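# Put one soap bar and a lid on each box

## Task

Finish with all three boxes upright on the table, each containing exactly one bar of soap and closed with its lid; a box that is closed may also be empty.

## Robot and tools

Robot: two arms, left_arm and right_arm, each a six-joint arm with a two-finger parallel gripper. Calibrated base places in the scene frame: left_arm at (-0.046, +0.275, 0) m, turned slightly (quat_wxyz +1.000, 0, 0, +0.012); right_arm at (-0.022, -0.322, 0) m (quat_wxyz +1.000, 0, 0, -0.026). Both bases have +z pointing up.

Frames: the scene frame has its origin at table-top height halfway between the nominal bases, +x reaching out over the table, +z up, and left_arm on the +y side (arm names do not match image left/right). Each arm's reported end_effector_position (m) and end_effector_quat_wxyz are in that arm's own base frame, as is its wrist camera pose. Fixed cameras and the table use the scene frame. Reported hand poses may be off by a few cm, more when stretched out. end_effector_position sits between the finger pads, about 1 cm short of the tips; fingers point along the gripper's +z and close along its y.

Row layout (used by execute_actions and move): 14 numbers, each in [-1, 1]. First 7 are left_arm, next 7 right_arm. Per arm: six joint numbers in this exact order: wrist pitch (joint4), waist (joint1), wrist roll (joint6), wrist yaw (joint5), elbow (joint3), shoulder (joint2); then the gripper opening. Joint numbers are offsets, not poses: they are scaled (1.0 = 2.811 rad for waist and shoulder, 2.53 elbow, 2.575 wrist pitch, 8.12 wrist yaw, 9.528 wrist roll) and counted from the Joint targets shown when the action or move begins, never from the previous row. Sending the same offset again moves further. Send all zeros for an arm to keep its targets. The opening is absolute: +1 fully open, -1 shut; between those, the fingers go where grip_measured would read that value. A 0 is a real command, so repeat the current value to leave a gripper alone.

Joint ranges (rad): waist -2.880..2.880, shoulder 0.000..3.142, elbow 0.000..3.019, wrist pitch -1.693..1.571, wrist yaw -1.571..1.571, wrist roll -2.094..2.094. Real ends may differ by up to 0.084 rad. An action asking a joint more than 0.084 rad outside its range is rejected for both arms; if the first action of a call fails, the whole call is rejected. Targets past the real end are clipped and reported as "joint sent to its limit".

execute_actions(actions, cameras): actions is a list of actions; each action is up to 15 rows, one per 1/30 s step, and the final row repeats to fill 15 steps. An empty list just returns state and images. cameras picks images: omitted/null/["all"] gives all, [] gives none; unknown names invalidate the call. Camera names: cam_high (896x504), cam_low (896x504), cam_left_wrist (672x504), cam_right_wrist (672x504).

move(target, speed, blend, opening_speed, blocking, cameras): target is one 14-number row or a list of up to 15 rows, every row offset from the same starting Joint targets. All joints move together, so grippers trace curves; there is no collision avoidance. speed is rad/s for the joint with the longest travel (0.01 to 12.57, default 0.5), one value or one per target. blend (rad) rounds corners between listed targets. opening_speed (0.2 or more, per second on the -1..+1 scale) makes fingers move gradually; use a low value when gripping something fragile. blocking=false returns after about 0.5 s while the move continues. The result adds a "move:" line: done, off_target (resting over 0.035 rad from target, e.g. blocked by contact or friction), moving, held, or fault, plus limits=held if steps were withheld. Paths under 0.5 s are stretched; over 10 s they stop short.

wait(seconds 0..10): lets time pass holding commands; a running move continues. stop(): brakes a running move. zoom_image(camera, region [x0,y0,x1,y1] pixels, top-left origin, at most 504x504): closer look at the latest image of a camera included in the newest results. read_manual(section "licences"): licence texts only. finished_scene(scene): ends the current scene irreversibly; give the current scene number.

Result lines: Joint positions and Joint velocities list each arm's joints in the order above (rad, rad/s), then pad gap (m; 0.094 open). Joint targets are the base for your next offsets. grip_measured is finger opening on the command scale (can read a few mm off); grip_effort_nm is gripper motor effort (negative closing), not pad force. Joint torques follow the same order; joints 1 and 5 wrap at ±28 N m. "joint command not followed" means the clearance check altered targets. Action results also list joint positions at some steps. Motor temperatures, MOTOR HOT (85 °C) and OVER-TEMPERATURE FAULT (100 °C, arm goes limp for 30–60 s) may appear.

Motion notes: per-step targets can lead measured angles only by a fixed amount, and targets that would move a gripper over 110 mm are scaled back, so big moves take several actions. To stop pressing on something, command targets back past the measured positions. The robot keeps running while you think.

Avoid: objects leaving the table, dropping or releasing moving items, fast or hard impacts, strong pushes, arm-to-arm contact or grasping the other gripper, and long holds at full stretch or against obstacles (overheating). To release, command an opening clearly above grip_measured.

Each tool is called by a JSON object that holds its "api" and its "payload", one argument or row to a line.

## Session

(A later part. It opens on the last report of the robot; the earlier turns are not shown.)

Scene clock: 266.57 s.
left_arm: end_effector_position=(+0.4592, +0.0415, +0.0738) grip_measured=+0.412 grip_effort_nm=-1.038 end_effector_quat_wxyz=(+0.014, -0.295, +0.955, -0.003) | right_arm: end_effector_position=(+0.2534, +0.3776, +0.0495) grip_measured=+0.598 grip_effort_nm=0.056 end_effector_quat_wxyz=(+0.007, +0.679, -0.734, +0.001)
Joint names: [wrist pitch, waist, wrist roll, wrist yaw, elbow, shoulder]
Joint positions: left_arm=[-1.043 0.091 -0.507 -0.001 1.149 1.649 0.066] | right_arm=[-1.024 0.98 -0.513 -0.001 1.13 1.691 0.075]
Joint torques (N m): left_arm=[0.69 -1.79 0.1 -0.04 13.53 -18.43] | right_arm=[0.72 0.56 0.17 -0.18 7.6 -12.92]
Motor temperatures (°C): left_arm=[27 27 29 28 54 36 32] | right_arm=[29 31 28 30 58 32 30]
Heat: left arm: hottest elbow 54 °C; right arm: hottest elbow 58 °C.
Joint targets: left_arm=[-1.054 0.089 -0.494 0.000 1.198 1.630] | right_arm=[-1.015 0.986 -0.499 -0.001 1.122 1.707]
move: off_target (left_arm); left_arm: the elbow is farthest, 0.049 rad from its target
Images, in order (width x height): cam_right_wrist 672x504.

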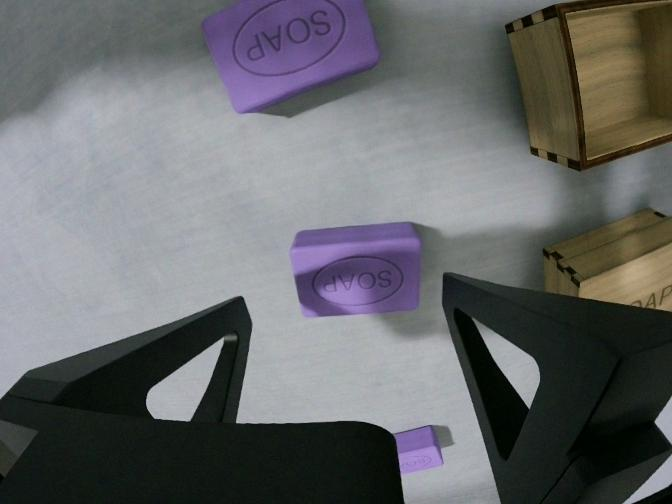

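{"api": "move", "payload": {
  "target": [0,0,0,0,0,0,0.25,0.0315,-0.0084,0,0,-0.0130,0.0135,0.6],
  "speed": 0.1,
  "cameras": ["cam_right_wrist","cam_low"]
}}

{"api": "zoom_image", "payload": {
  "camera": "cam_low",
  "region": [530, 255, 610, 325]
}}

Scene clock: 292.93 s.
left_arm: end_effector_position=(+0.4592, +0.0415, +0.0738) grip_measured=+0.412 grip_effort_nm=-1.043 end_effector_quat_wxyz=(+0.014, -0.295, +0.955, -0.003) | right_arm: end_effector_position=(+0.2593, +0.3773, +0.0262) grip_measured=+0.598 grip_effort_nm=0.046 end_effector_quat_wxyz=(+0.002, -0.675, +0.738, +0.001)
Joint names: [wrist pitch, waist, wrist roll, wrist yaw, elbow, shoulder]
Joint positions: left_arm=[-1.043 0.091 -0.507 -0.001 1.149 1.649 0.066] | right_arm=[-0.944 0.969 -0.512 -0.001 1.1 1.722 0.075]
Joint torques (N m): left_arm=[0.69 -1.73 0.1 -0.04 13.53 -18.43] | right_arm=[0.72 -0.56 0.13 -0.18 7.08 -12.51]
Motor temperatures (°C): left_arm=[27 27 29 28 55 36 32] | right_arm=[29 31 28 30 57 34 30]
Heat: left arm: hottest elbow 55 °C; right arm: hottest elbow 57 °C.
Joint targets: left_arm=[-1.054 0.089 -0.494 0.000 1.198 1.630] | right_arm=[-0.935 0.963 -0.499 -0.001 1.090 1.745]
move: off_target (left_arm); left_arm: the elbow is farthest, 0.049 rad from its target
Images, in order (width x height): cam_low 896x504, cam_right_wrist 672x504.

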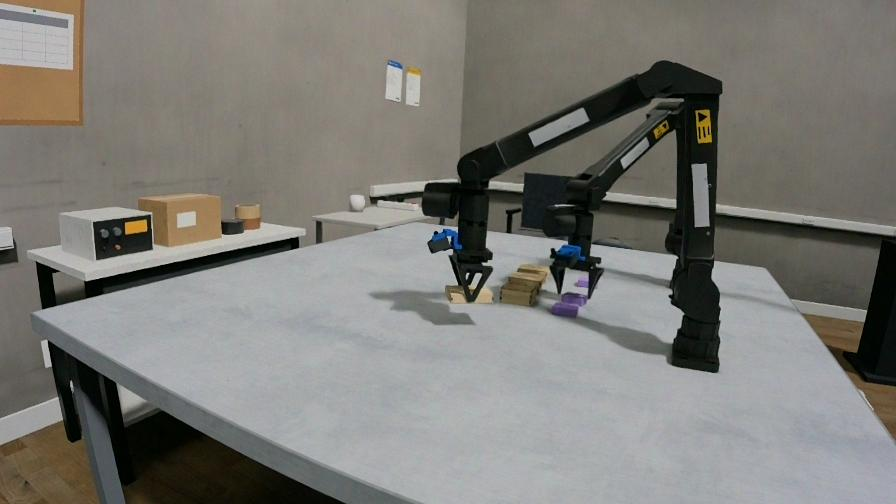

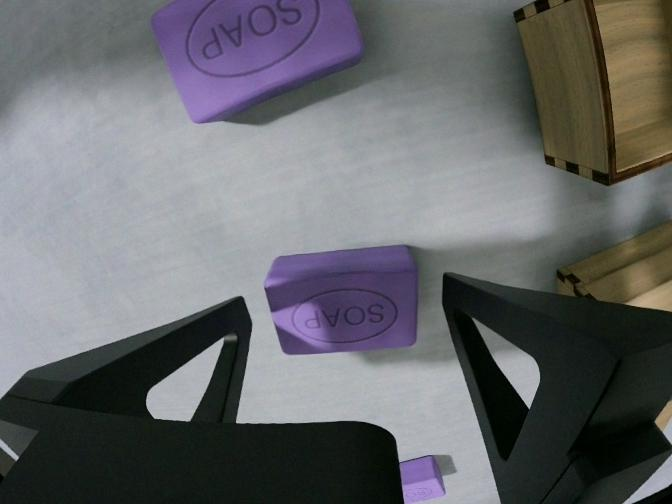

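Scaled by 6.300 from the camera's 896x504 image, which has a finer 1280x720 frame.

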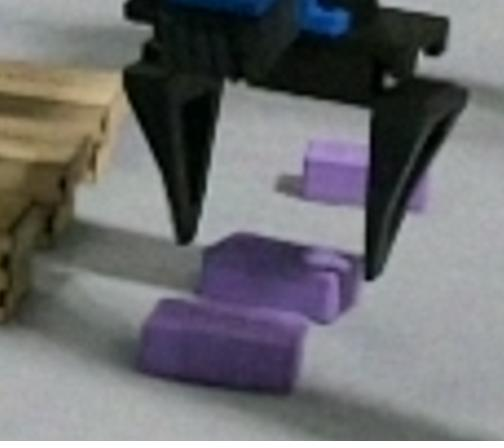

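{"api": "move", "payload": {
  "target": [0,0,0,0,0,0,0.25,0,0,0,0,0,0.0027,0.35],
  "speed": 0.1,
  "opening_speed": 0.3,
  "cameras": []
}}

{"api": "move", "payload": {
  "target": [0,0,0,0,0,0,0.25,0,0,0,0,0,0,0.05],
  "opening_speed": 0.25,
  "cameras": ["cam_right_wrist"]
}}

Scene clock: 305.00 s.
left_arm: end_effector_position=(+0.4592, +0.0415, +0.0738) grip_measured=+0.412 grip_effort_nm=-1.038 end_effector_quat_wxyz=(+0.014, -0.295, +0.955, -0.003) | right_arm: end_effector_position=(+0.2589, +0.3767, +0.0232) grip_measured=+0.353 grip_effort_nm=-0.134 end_effector_quat_wxyz=(-0.001, -0.675, +0.738, +0.000)
Joint names: [wrist pitch, waist, wrist roll, wrist yaw, elbow, shoulder]
Joint positions: left_arm=[-1.043 0.091 -0.507 -0.001 1.149 1.649 0.066] | right_arm=[-0.943 0.969 -0.512 -0.001 1.1 1.729 0.064]
Joint torques (N m): left_arm=[0.69 -1.79 0.1 -0.04 13.53 -18.43] | right_arm=[0.72 -0.62 0.13 -0.18 7.01 -12.45]
Motor temperatures (°C): left_arm=[27 27 29 28 55 37 32] | right_arm=[29 31 28 30 56 33 30]
Heat: left arm: hottest elbow 55 °C; right arm: hottest elbow 56 °C.
Joint targets: left_arm=[-1.054 0.089 -0.494 0.000 1.198 1.630] | right_arm=[-0.934 0.963 -0.499 -0.001 1.090 1.752]
move: off_target (left_arm); left_arm: the elbow is farthest, 0.049 rad from its target
No camera images: "cameras" was empty.

Scene clock: 306.40 s.
left_arm: end_effector_position=(+0.4592, +0.0415, +0.0738) grip_measured=+0.412 grip_effort_nm=-1.043 end_effector_quat_wxyz=(+0.014, -0.295, +0.955, -0.003) | right_arm: end_effector_position=(+0.2589, +0.3767, +0.0232) grip_measured=+0.145 grip_effort_nm=-1.062 end_effector_quat_wxyz=(-0.001, -0.675, +0.738, +0.000)
Joint names: [wrist pitch, waist, wrist roll, wrist yaw, elbow, shoulder]
Joint positions: left_arm=[-1.043 0.091 -0.507 -0.001 1.149 1.649 0.066] | right_arm=[-0.943 0.969 -0.512 -0.001 1.1 1.729 0.054]
Joint torques (N m): left_arm=[0.69 -1.79 0.1 -0.04 13.52 -18.49] | right_arm=[0.72 -0.56 0.13 -0.18 7.02 -12.45]
Motor temperatures (°C): left_arm=[27 27 29 28 55 37 32] | right_arm=[29 31 28 30 56 33 30]
Heat: left arm: hottest elbow 55 °C; right arm: hottest elbow 56 °C.
Joint targets: left_arm=[-1.054 0.089 -0.494 0.000 1.198 1.630] | right_arm=[-0.934 0.963 -0.499 -0.001 1.090 1.752]
move: off_target (left_arm); left_arm: the elbow is farthest, 0.049 rad from its target
Images, in order (width x height): cam_right_wrist 672x504.

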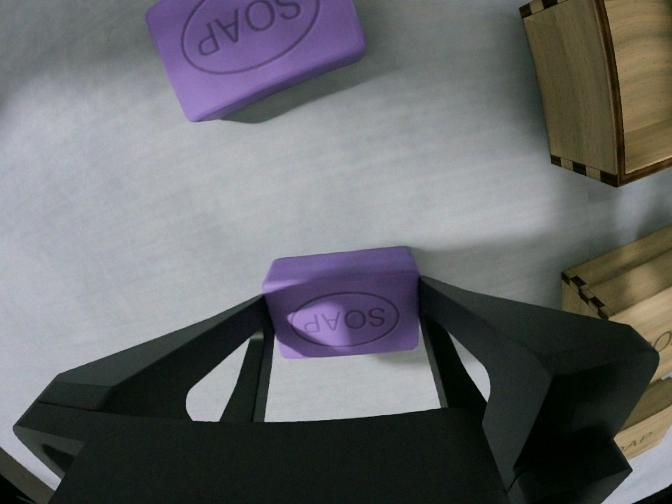

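{"api": "move", "payload": {
  "target": [
    [0,0,0,0,0,0,0.25,-0.037,0,0,0,0.085,-0.0215,0.05],
    [0,0,0,0,0,0,0.25,-0.1278,-0.0359,-0.0388,0,0.2431,0.0847,0.05]
  ],
  "speed": 0.3
}}

{"api": "zoom_image", "payload": {
  "camera": "cam_high",
  "region": [360, 170, 440, 250]
}}

{"api": "zoom_image", "payload": {
  "camera": "cam_low",
  "region": [485, 255, 555, 315]
}}

Scene clock: 333.47 s.
left_arm: end_effector_position=(+0.4592, +0.0415, +0.0738) grip_measured=+0.412 grip_effort_nm=-1.038 end_effector_quat_wxyz=(+0.014, -0.295, +0.955, -0.003) | right_arm: end_effector_position=(+0.3831, +0.4506, +0.0866) grip_measured=+0.144 grip_effort_nm=-1.072 end_effector_quat_wxyz=(+0.004, +0.758, -0.652, -0.001)
Joint names: [wrist pitch, waist, wrist roll, wrist yaw, elbow, shoulder]
Joint positions: left_arm=[-1.043 0.091 -0.507 -0.001 1.149 1.649 0.066] | right_arm=[-1.255 0.867 -0.855 -0.001 1.645 1.968 0.054]
Joint torques (N m): left_arm=[0.69 -1.73 0.1 -0.04 13.53 -18.43] | right_arm=[0.08 -0.5 -0.1 -0.2 14.22 -17.49]
Motor temperatures (°C): left_arm=[27 27 29 28 56 37 33] | right_arm=[29 31 28 30 56 34 31]
Heat: left arm: hottest elbow 56 °C; right arm: hottest elbow 56 °C.
Joint targets: left_arm=[-1.054 0.089 -0.494 0.000 1.198 1.630] | right_arm=[-1.263 0.862 -0.869 -0.001 1.705 1.990]
move: off_target (left_arm, right_arm); left_arm: the elbow is farthest, 0.049 rad from its target; right_arm: the elbow is farthest, 0.059 rad from its target

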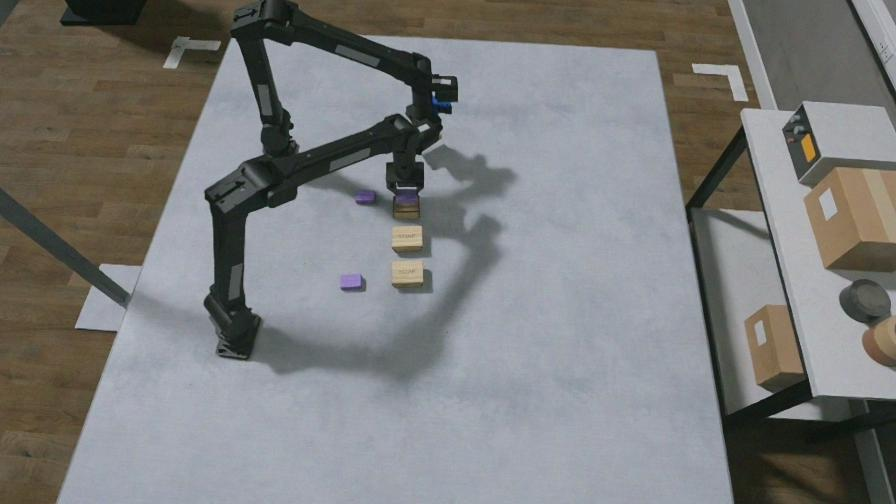

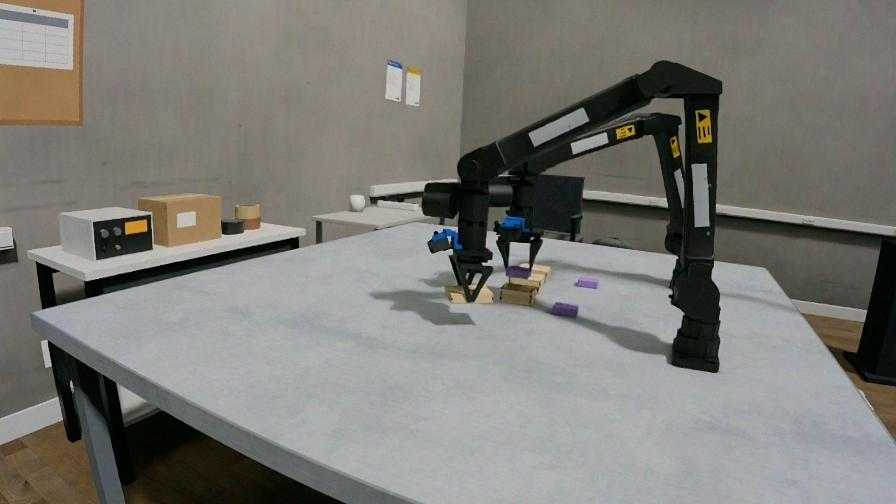

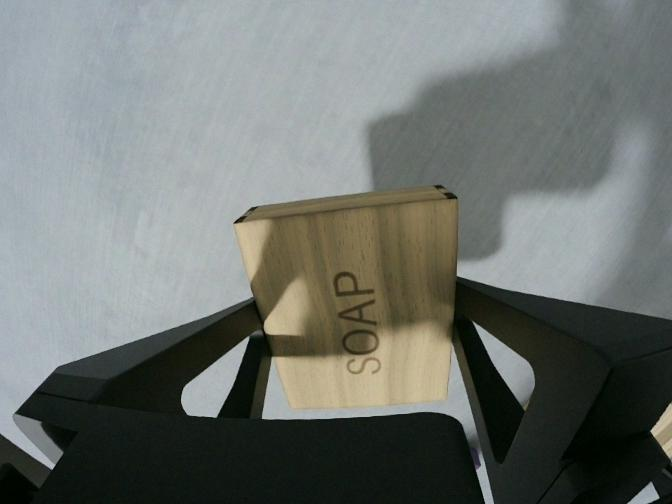

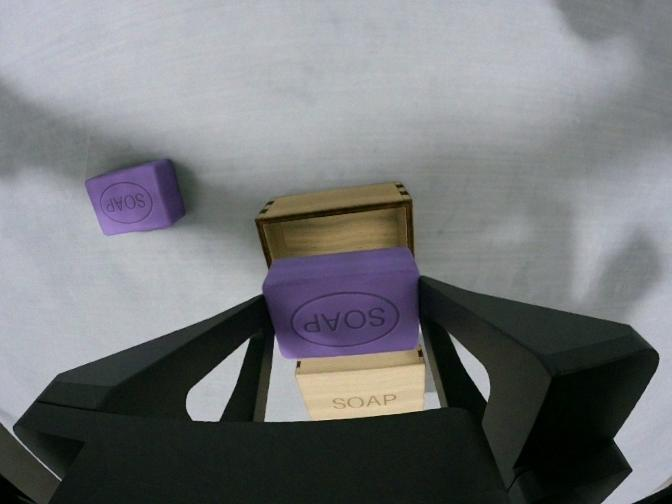

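Scaled by 6.300 from the camera's 896x504 image, which has a finer 1280x720 frame.

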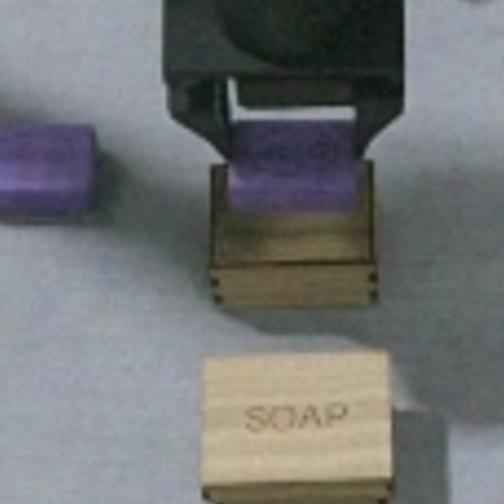

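Scaled by 7.200 from the camera's 896x504 image, which has a finer 1280x720 frame.

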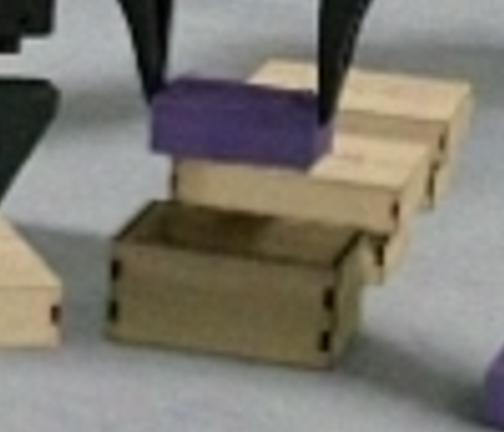

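{"api": "move", "payload": {
  "target": [0,0,0,0,0,0,0.25,0.0373,-0.0025,-0.0007,0,-0.0595,-0.0021,0.05],
  "speed": 0.12,
  "cameras": ["cam_high","cam_low","cam_right_wrist"]
}}

{"api": "zoom_image", "payload": {
  "camera": "cam_high",
  "region": [380, 170, 440, 230]
}}

{"api": "zoom_image", "payload": {
  "camera": "cam_low",
  "region": [485, 255, 555, 315]
}}

Scene clock: 382.43 s.
left_arm: end_effector_position=(+0.4592, +0.0415, +0.0738) grip_measured=+0.412 grip_effort_nm=-1.038 end_effector_quat_wxyz=(+0.014, -0.295, +0.955, -0.003) | right_arm: end_effector_position=(+0.3778, +0.4406, +0.0584) grip_measured=+0.144 grip_effort_nm=-1.077 end_effector_quat_wxyz=(+0.004, +0.759, -0.651, -0.001)
Joint names: [wrist pitch, waist, wrist roll, wrist yaw, elbow, shoulder]
Joint positions: left_arm=[-1.043 0.091 -0.507 -0.001 1.149 1.649 0.066] | right_arm=[-1.178 0.862 -0.862 -0.001 1.567 1.968 0.054]
Joint torques (N m): left_arm=[0.68 -1.73 0.1 -0.04 13.53 -18.43] | right_arm=[0.75 -0.67 -0.11 -0.21 7.92 -18.2]
Motor temperatures (°C): left_arm=[27 27 29 28 56 37 33] | right_arm=[29 31 28 30 66 35 32]
Heat: left arm: hottest elbow 56 °C; right arm: hottest elbow 66 °C.
Joint targets: left_arm=[-1.054 0.089 -0.494 0.000 1.198 1.630] | right_arm=[-1.167 0.855 -0.875 -0.001 1.554 1.984]
move: off_target (left_arm); left_arm: the elbow is farthest, 0.049 rad from its target
Images, in order (width x height): cam_high 896x504, cam_low 896x504, cam_right_wrist 672x504.

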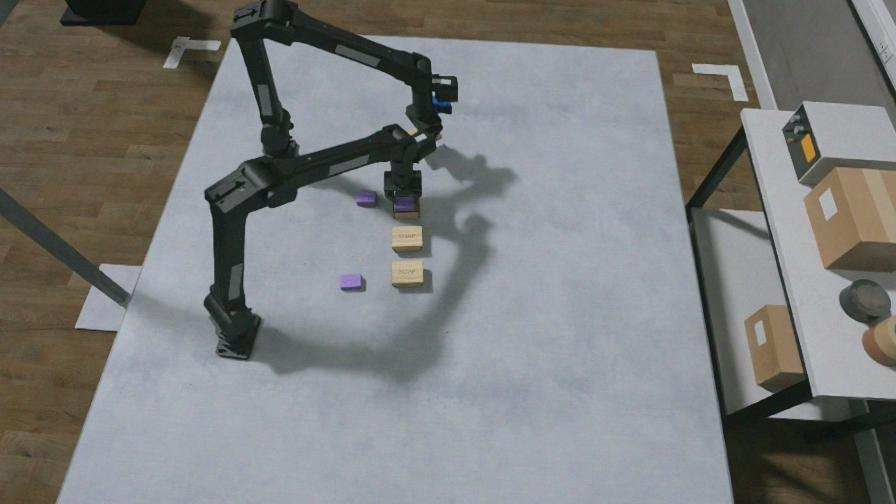

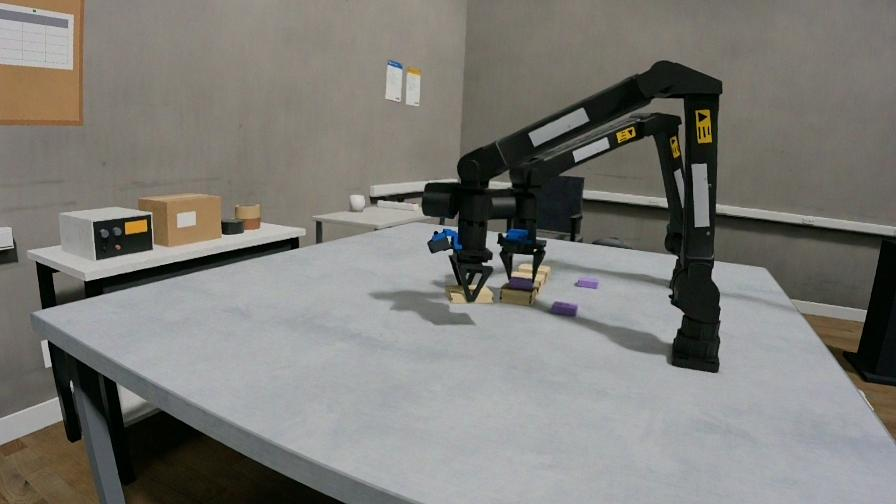

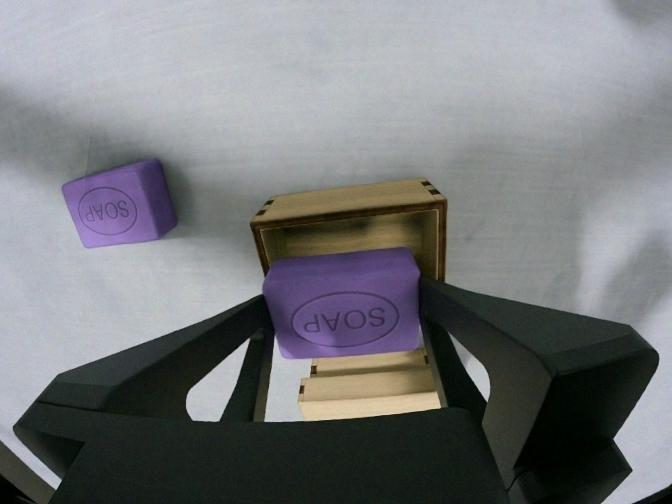

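Scaled by 8.400 from the camera's 896x504 image, which has a finer 1280x720 frame.

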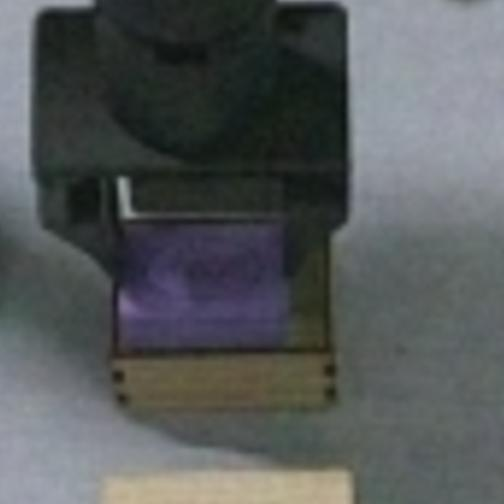

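Scaled by 7.200 from the camera's 896x504 image, which has a finer 1280x720 frame.

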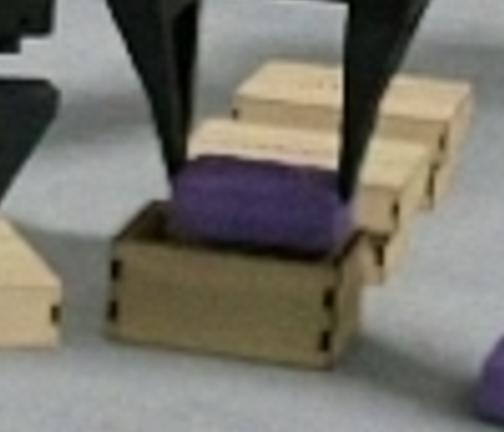

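{"api": "move", "payload": {
  "target": [0,0,0,0,0,0,0.25,0.0043,-0.0016,0,0,0,0,0.05],
  "speed": 0.05,
  "cameras": ["cam_high","cam_low","cam_right_wrist"]
}}

{"api": "zoom_image", "payload": {
  "camera": "cam_high",
  "region": [380, 170, 440, 230]
}}

Scene clock: 400.20 s.
left_arm: end_effector_position=(+0.4592, +0.0415, +0.0738) grip_measured=+0.412 grip_effort_nm=-1.038 end_effector_quat_wxyz=(+0.014, -0.295, +0.955, -0.003) | right_arm: end_effector_position=(+0.3809, +0.4414, +0.0584) grip_measured=+0.144 grip_effort_nm=-1.077 end_effector_quat_wxyz=(-0.001, +0.758, -0.652, -0.001)
Joint names: [wrist pitch, waist, wrist roll, wrist yaw, elbow, shoulder]
Joint positions: left_arm=[-1.043 0.091 -0.507 -0.001 1.149 1.649 0.066] | right_arm=[-1.167 0.859 -0.862 -0.001 1.567 1.968 0.054]
Joint torques (N m): left_arm=[0.69 -1.73 0.1 -0.04 13.52 -18.43] | right_arm=[0.8 -0.79 -0.11 -0.21 7.94 -17.67]
Motor temperatures (°C): left_arm=[27 27 29 28 57 37 33] | right_arm=[29 31 28 30 61 36 32]
Heat: left arm: hottest elbow 57 °C; right arm: hottest elbow 61 °C.
Joint targets: left_arm=[-1.054 0.089 -0.494 0.000 1.198 1.630] | right_arm=[-1.157 0.850 -0.875 -0.001 1.554 1.984]
move: off_target (left_arm); left_arm: the elbow is farthest, 0.049 rad from its target
Images, in order (width x height): cam_high 896x504, cam_low 896x504, cam_right_wrist 672x504.

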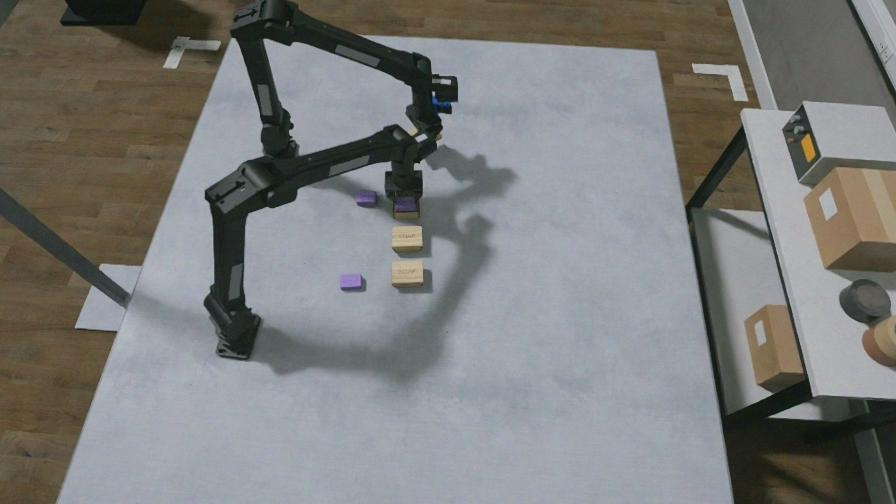

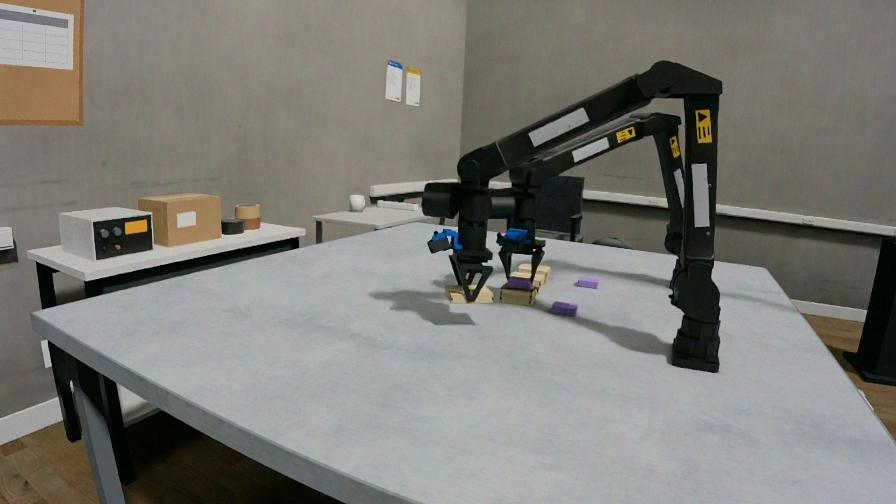

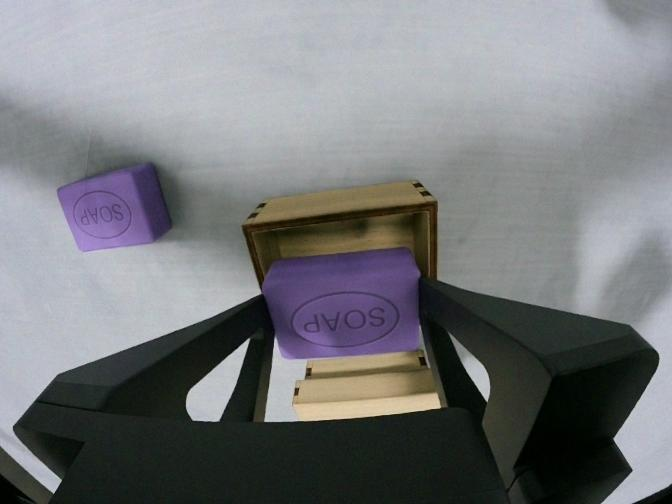

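Scaled by 8.400 from the camera's 896x504 image, which has a finer 1280x720 frame.

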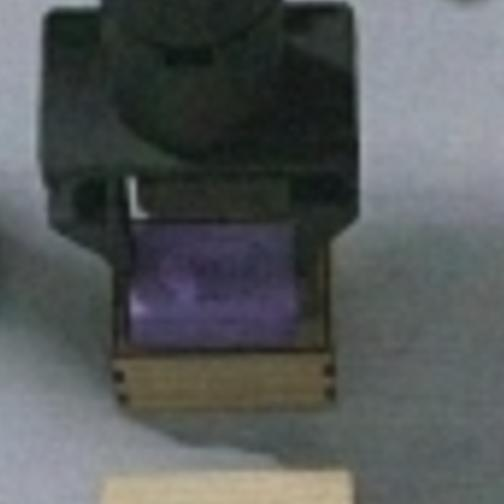

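{"api": "zoom_image", "payload": {
  "camera": "cam_low",
  "region": [490, 265, 550, 310]
}}

{"api": "zoom_image", "payload": {
  "camera": "cam_right_wrist",
  "region": [230, 160, 460, 430]
}}

Scaled by 8.400 from the camera's 896x504 image, which has a finer 1280x720 frame.

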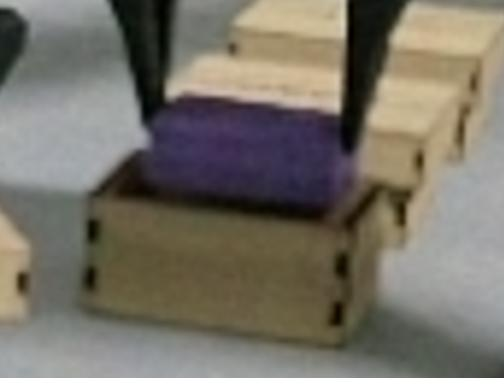

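Scaled by 1.867 from the camera's 672x504 image, which has a finer 960x720 frame.

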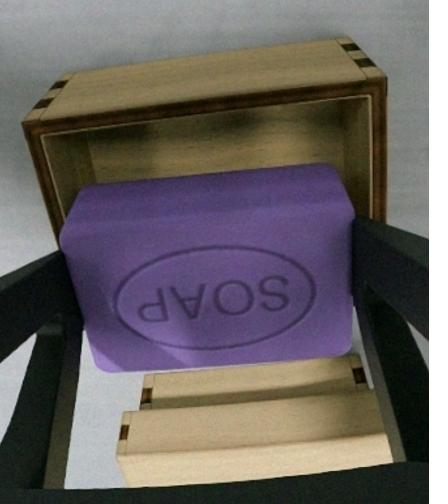

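{"api": "move", "payload": {
  "target": [0,0,0,0,0,0,0.25,0.0058,0,0,0,0,0.01,0.05],
  "speed": 0.05,
  "cameras": ["cam_high","cam_low","cam_right_wrist"]
}}

{"api": "zoom_image", "payload": {
  "camera": "cam_low",
  "region": [490, 265, 550, 310]
}}

{"api": "zoom_image", "payload": {
  "camera": "cam_high",
  "region": [380, 170, 440, 230]
}}

{"api": "zoom_image", "payload": {
  "camera": "cam_right_wrist",
  "region": [230, 160, 460, 430]
}}

Scene clock: 505.77 s.
left_arm: end_effector_position=(+0.4592, +0.0415, +0.0738) grip_measured=+0.412 grip_effort_nm=-1.043 end_effector_quat_wxyz=(+0.014, -0.295, +0.955, -0.003) | right_arm: end_effector_position=(+0.3823, +0.4417, +0.0443) grip_measured=+0.144 grip_effort_nm=-1.077 end_effector_quat_wxyz=(+0.003, +0.758, -0.653, -0.001)
Joint names: [wrist pitch, waist, wrist roll, wrist yaw, elbow, shoulder]
Joint positions: left_arm=[-1.043 0.091 -0.507 -0.001 1.149 1.649 0.066] | right_arm=[-1.15 0.858 -0.862 -0.001 1.563 1.991 0.054]
Joint torques (N m): left_arm=[0.68 -1.79 0.1 -0.04 13.53 -18.43] | right_arm=[0.68 -0.67 -0.11 -0.21 8.13 -17.44]
Motor temperatures (°C): left_arm=[27 27 29 28 58 37 33] | right_arm=[29 31 28 30 55 37 32]
Heat: left arm: hottest elbow 58 °C; right arm: hottest elbow 55 °C.
Joint targets: left_arm=[-1.054 0.089 -0.494 0.000 1.198 1.630] | right_arm=[-1.141 0.850 -0.875 -0.001 1.554 2.013]
move: off_target (left_arm); left_arm: the elbow is farthest, 0.049 rad from its target
Images, in order (width x height): cam_high 896x504, cam_low 896x504, cam_right_wrist 672x504.

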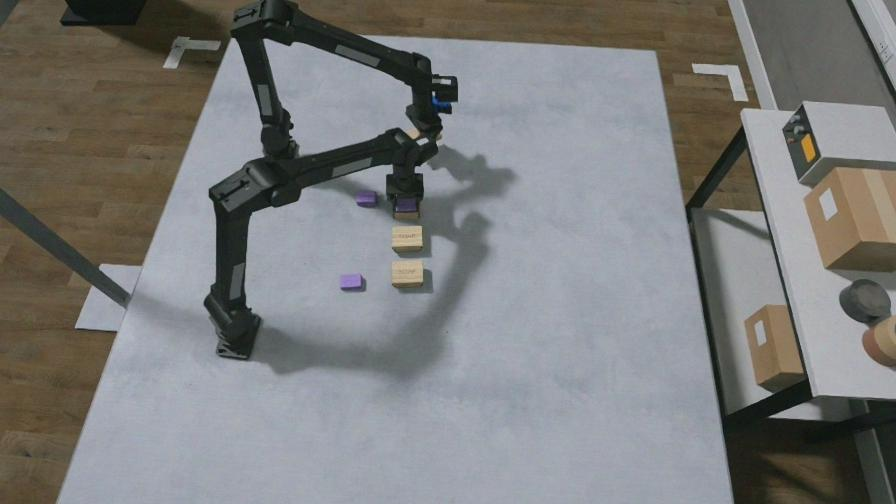

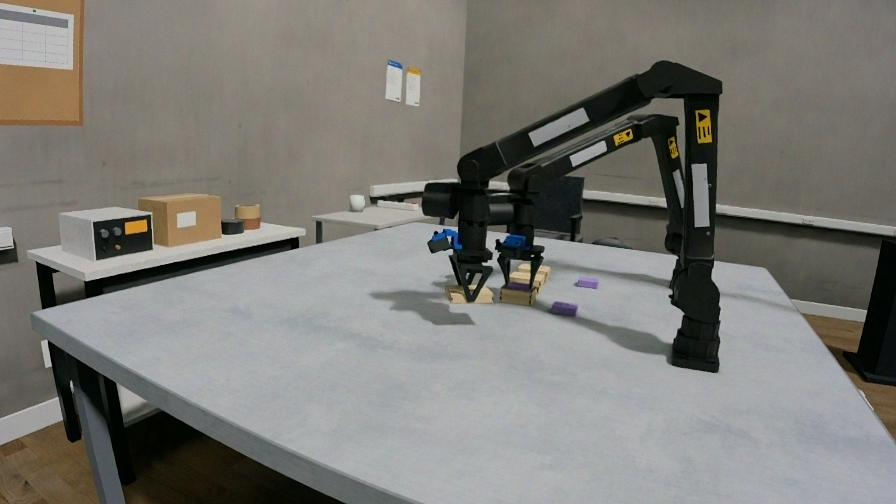

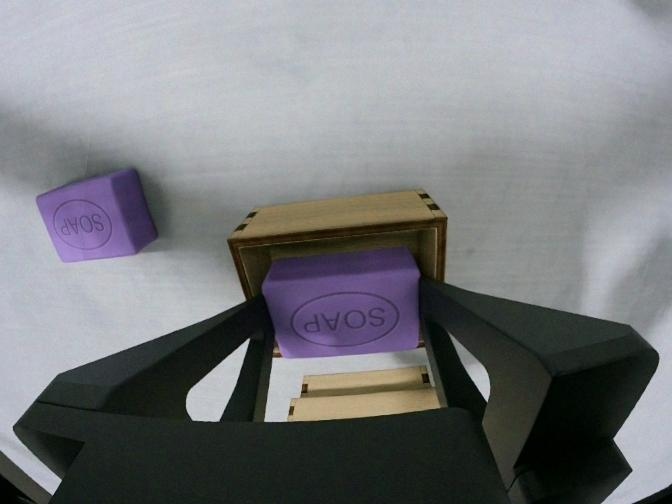

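Scaled by 8.400 from the camera's 896x504 image, which has a finer 1280x720 frame.

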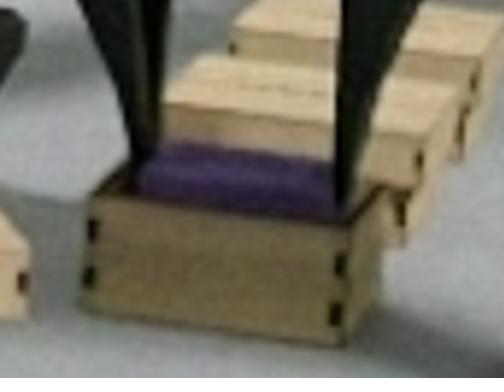

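Scaled by 8.400 from the camera's 896x504 image, which has a finer 1280x720 frame.

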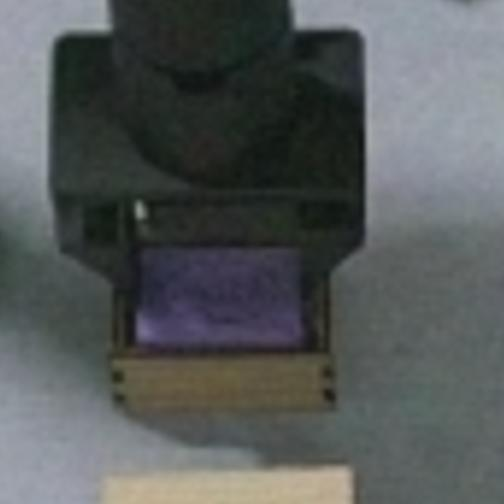

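Scaled by 1.867 from the camera's 672x504 image, which has a finer 960x720 frame.

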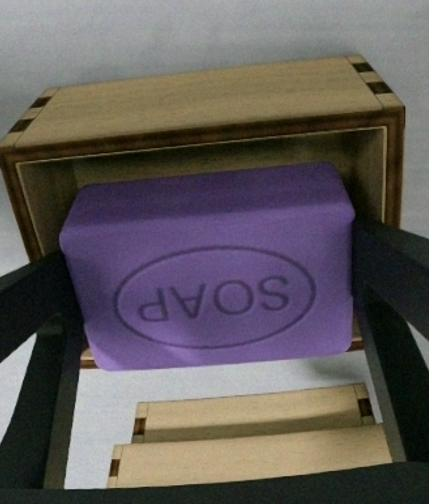

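{"api": "move", "payload": {
  "target": [0,0,0,0,0,0,0.25,0.0078,0,0,0,0,0.0087,0.05],
  "speed": 0.05,
  "cameras": ["cam_low","cam_right_wrist"]
}}

{"api": "zoom_image", "payload": {
  "camera": "cam_low",
  "region": [490, 265, 550, 310]
}}

{"api": "zoom_image", "payload": {
  "camera": "cam_right_wrist",
  "region": [230, 160, 460, 430]
}}

Scene clock: 522.40 s.
left_arm: end_effector_position=(+0.4592, +0.0415, +0.0738) grip_measured=+0.412 grip_effort_nm=-1.033 end_effector_quat_wxyz=(+0.014, -0.295, +0.955, -0.003) | right_arm: end_effector_position=(+0.3841, +0.4435, +0.0313) grip_measured=+0.144 grip_effort_nm=-1.077 end_effector_quat_wxyz=(+0.005, +0.758, -0.653, -0.001)
Joint names: [wrist pitch, waist, wrist roll, wrist yaw, elbow, shoulder]
Joint positions: left_arm=[-1.043 0.091 -0.507 -0.001 1.149 1.649 0.066] | right_arm=[-1.131 0.857 -0.862 -0.001 1.563 2.014 0.054]
Joint torques (N m): left_arm=[0.69 -1.73 0.1 -0.04 13.53 -18.43] | right_arm=[0.68 -0.73 -0.11 -0.21 8.02 -17.38]
Motor temperatures (°C): left_arm=[27 27 29 28 58 37 33] | right_arm=[29 31 28 30 54 38 33]
Heat: left arm: hottest elbow 58 °C; right arm: hottest elbow 54 °C.
Joint targets: left_arm=[-1.054 0.089 -0.494 0.000 1.198 1.630] | right_arm=[-1.121 0.850 -0.875 -0.001 1.554 2.037]
move: off_target (left_arm); left_arm: the elbow is farthest, 0.049 rad from its target
Images, in order (width x height): cam_low 896x504, cam_right_wrist 672x504.

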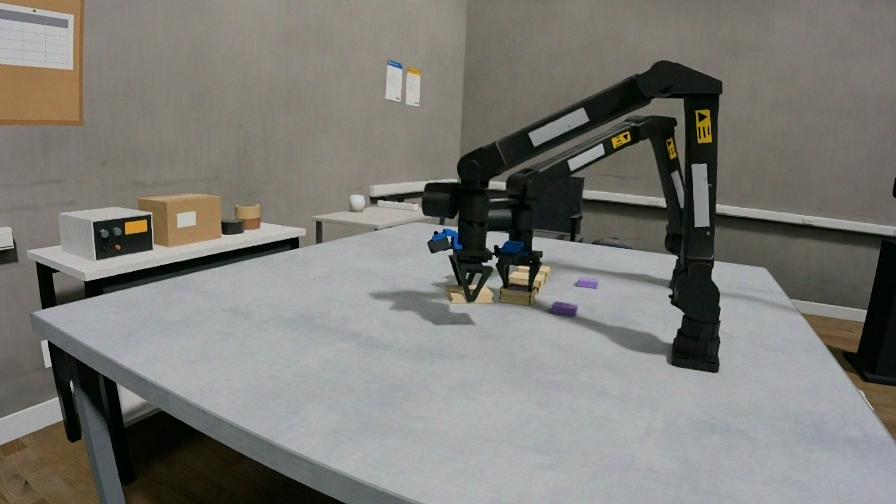

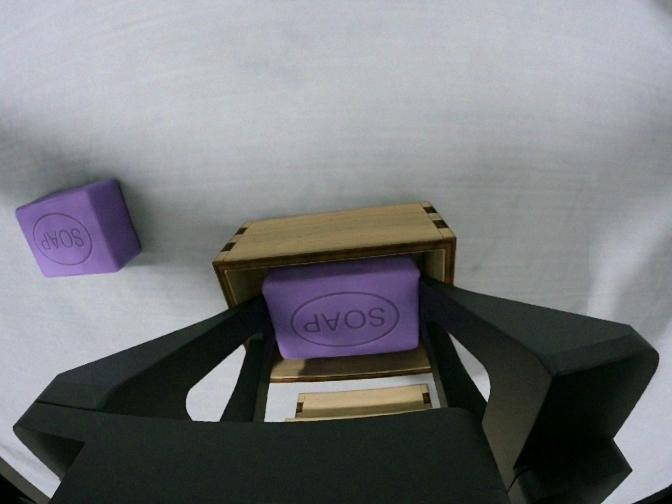

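Scaled by 8.400 from the camera's 896x504 image, which has a finer 1280x720 frame.

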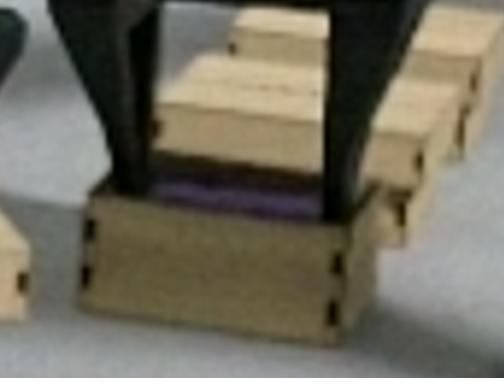

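Scaled by 1.867 from the camera's 672x504 image, which has a finer 960x720 frame.

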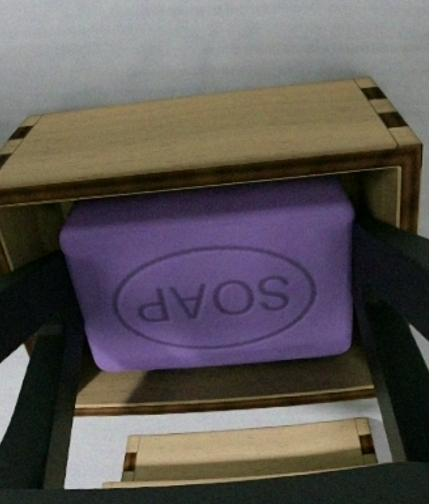

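{"api": "move", "payload": {
  "target": [0,0,0,0,0,0,0.25,0,0,0,0,0,0,0.21],
  "opening_speed": 0.2,
  "cameras": ["cam_low","cam_right_wrist"]
}}

{"api": "zoom_image", "payload": {
  "camera": "cam_low",
  "region": [490, 265, 550, 310]
}}

{"api": "zoom_image", "payload": {
  "camera": "cam_right_wrist",
  "region": [230, 160, 460, 430]
}}

Scene clock: 535.30 s.
left_arm: end_effector_position=(+0.4592, +0.0415, +0.0738) grip_measured=+0.412 grip_effort_nm=-1.043 end_effector_quat_wxyz=(+0.014, -0.295, +0.955, -0.003) | right_arm: end_effector_position=(+0.3841, +0.4435, +0.0313) grip_measured=+0.207 grip_effort_nm=0.051 end_effector_quat_wxyz=(+0.005, +0.758, -0.653, -0.001)
Joint names: [wrist pitch, waist, wrist roll, wrist yaw, elbow, shoulder]
Joint positions: left_arm=[-1.043 0.091 -0.507 -0.001 1.149 1.649 0.066] | right_arm=[-1.131 0.857 -0.862 -0.001 1.563 2.014 0.057]
Joint torques (N m): left_arm=[0.69 -1.79 0.1 -0.04 13.52 -18.43] | right_arm=[0.95 -0.73 -0.11 -0.21 8.01 -17.61]
Motor temperatures (°C): left_arm=[27 27 29 28 58 37 33] | right_arm=[29 31 28 30 54 38 33]
Heat: left arm: hottest elbow 58 °C; right arm: hottest elbow 54 °C.
Joint targets: left_arm=[-1.054 0.089 -0.494 0.000 1.198 1.630] | right_arm=[-1.121 0.850 -0.875 -0.001 1.554 2.037]
move: off_target (left_arm); left_arm: the elbow is farthest, 0.049 rad from its target
Images, in order (width x height): cam_low 896x504, cam_right_wrist 672x504.

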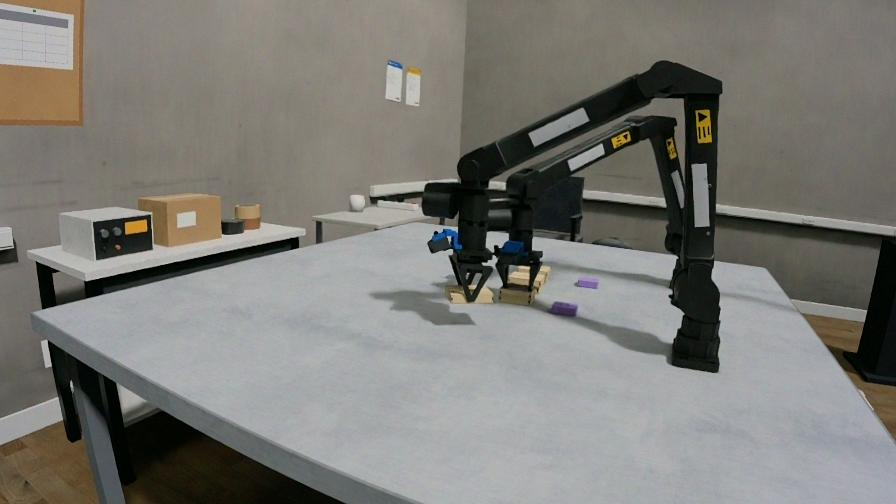

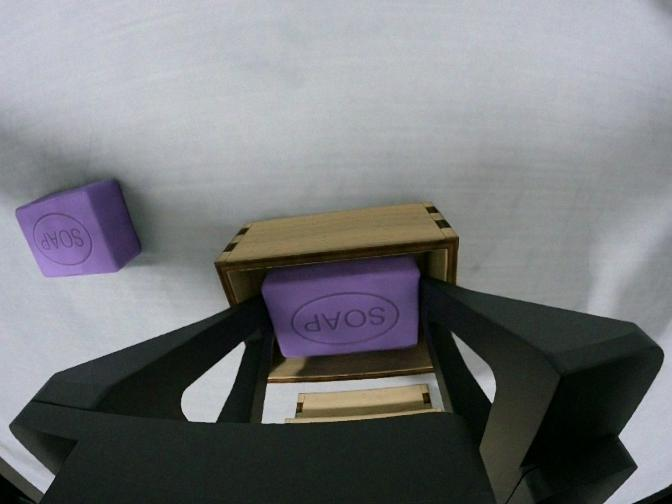

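Scaled by 8.400 from the camera's 896x504 image, which has a finer 1280x720 frame.

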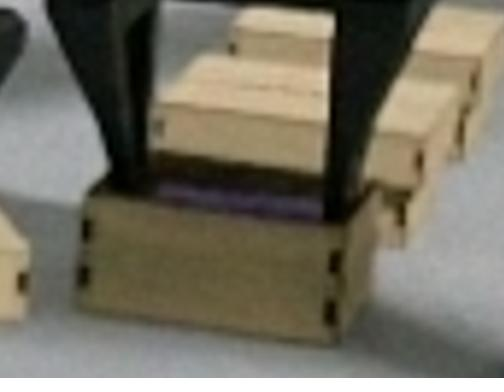

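Scaled by 1.867 from the camera's 672x504 image, which has a finer 960x720 frame.

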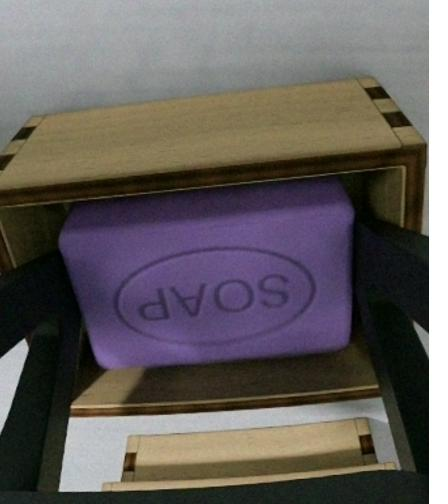

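{"api": "move", "payload": {
  "target": [
    [0,0,0,0,0,0,0.25,0,0,0,0,0,-0.0125,0.21],
    [0,0,0,0,0,0,0.25,0,0,0,0,0,-0.035,0.21]
  ],
  "speed": 0.06,
  "cameras": ["cam_low","cam_right_wrist"]
}}

{"api": "zoom_image", "payload": {
  "camera": "cam_low",
  "region": [490, 265, 550, 310]
}}

Scene clock: 542.97 s.
left_arm: end_effector_position=(+0.4592, +0.0415, +0.0738) grip_measured=+0.412 grip_effort_nm=-1.033 end_effector_quat_wxyz=(+0.014, -0.295, +0.955, -0.003) | right_arm: end_effector_position=(+0.3874, +0.4472, +0.0655) grip_measured=+0.208 grip_effort_nm=0.042 end_effector_quat_wxyz=(-0.025, +0.758, -0.652, +0.000)
Joint names: [wrist pitch, waist, wrist roll, wrist yaw, elbow, shoulder]
Joint positions: left_arm=[-1.043 0.091 -0.507 -0.001 1.149 1.649 0.066] | right_arm=[-1.131 0.857 -0.862 -0.001 1.563 1.953 0.057]
Joint torques (N m): left_arm=[0.69 -1.73 0.1 -0.04 13.53 -18.49] | right_arm=[0.81 -0.67 -0.11 -0.21 8.39 -20.6]
Motor temperatures (°C): left_arm=[27 27 29 28 58 37 33] | right_arm=[29 31 28 30 54 38 32]
Heat: left arm: hottest elbow 58 °C; right arm: hottest elbow 54 °C.
Joint targets: left_arm=[-1.054 0.089 -0.494 0.000 1.198 1.630] | right_arm=[-1.121 0.850 -0.875 -0.001 1.554 1.939]
move: off_target (left_arm); left_arm: the elbow is farthest, 0.049 rad from its target
Images, in order (width x height): cam_low 896x504, cam_right_wrist 672x504.

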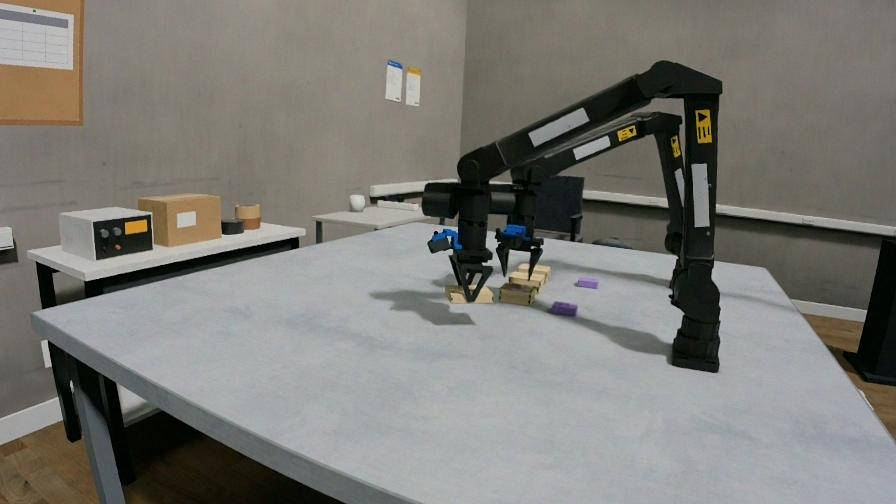

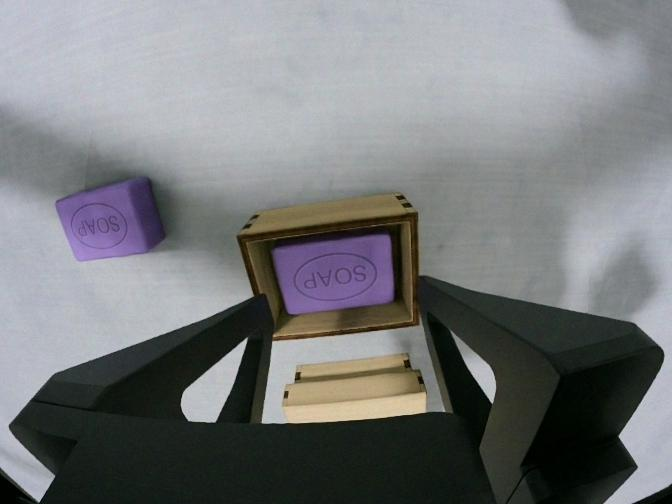

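Scaled by 8.400 from the camera's 896x504 image, which has a finer 1280x720 frame.

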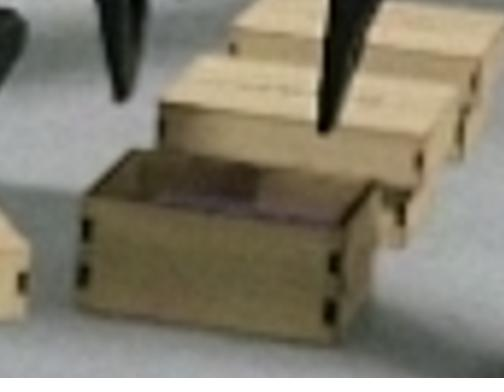

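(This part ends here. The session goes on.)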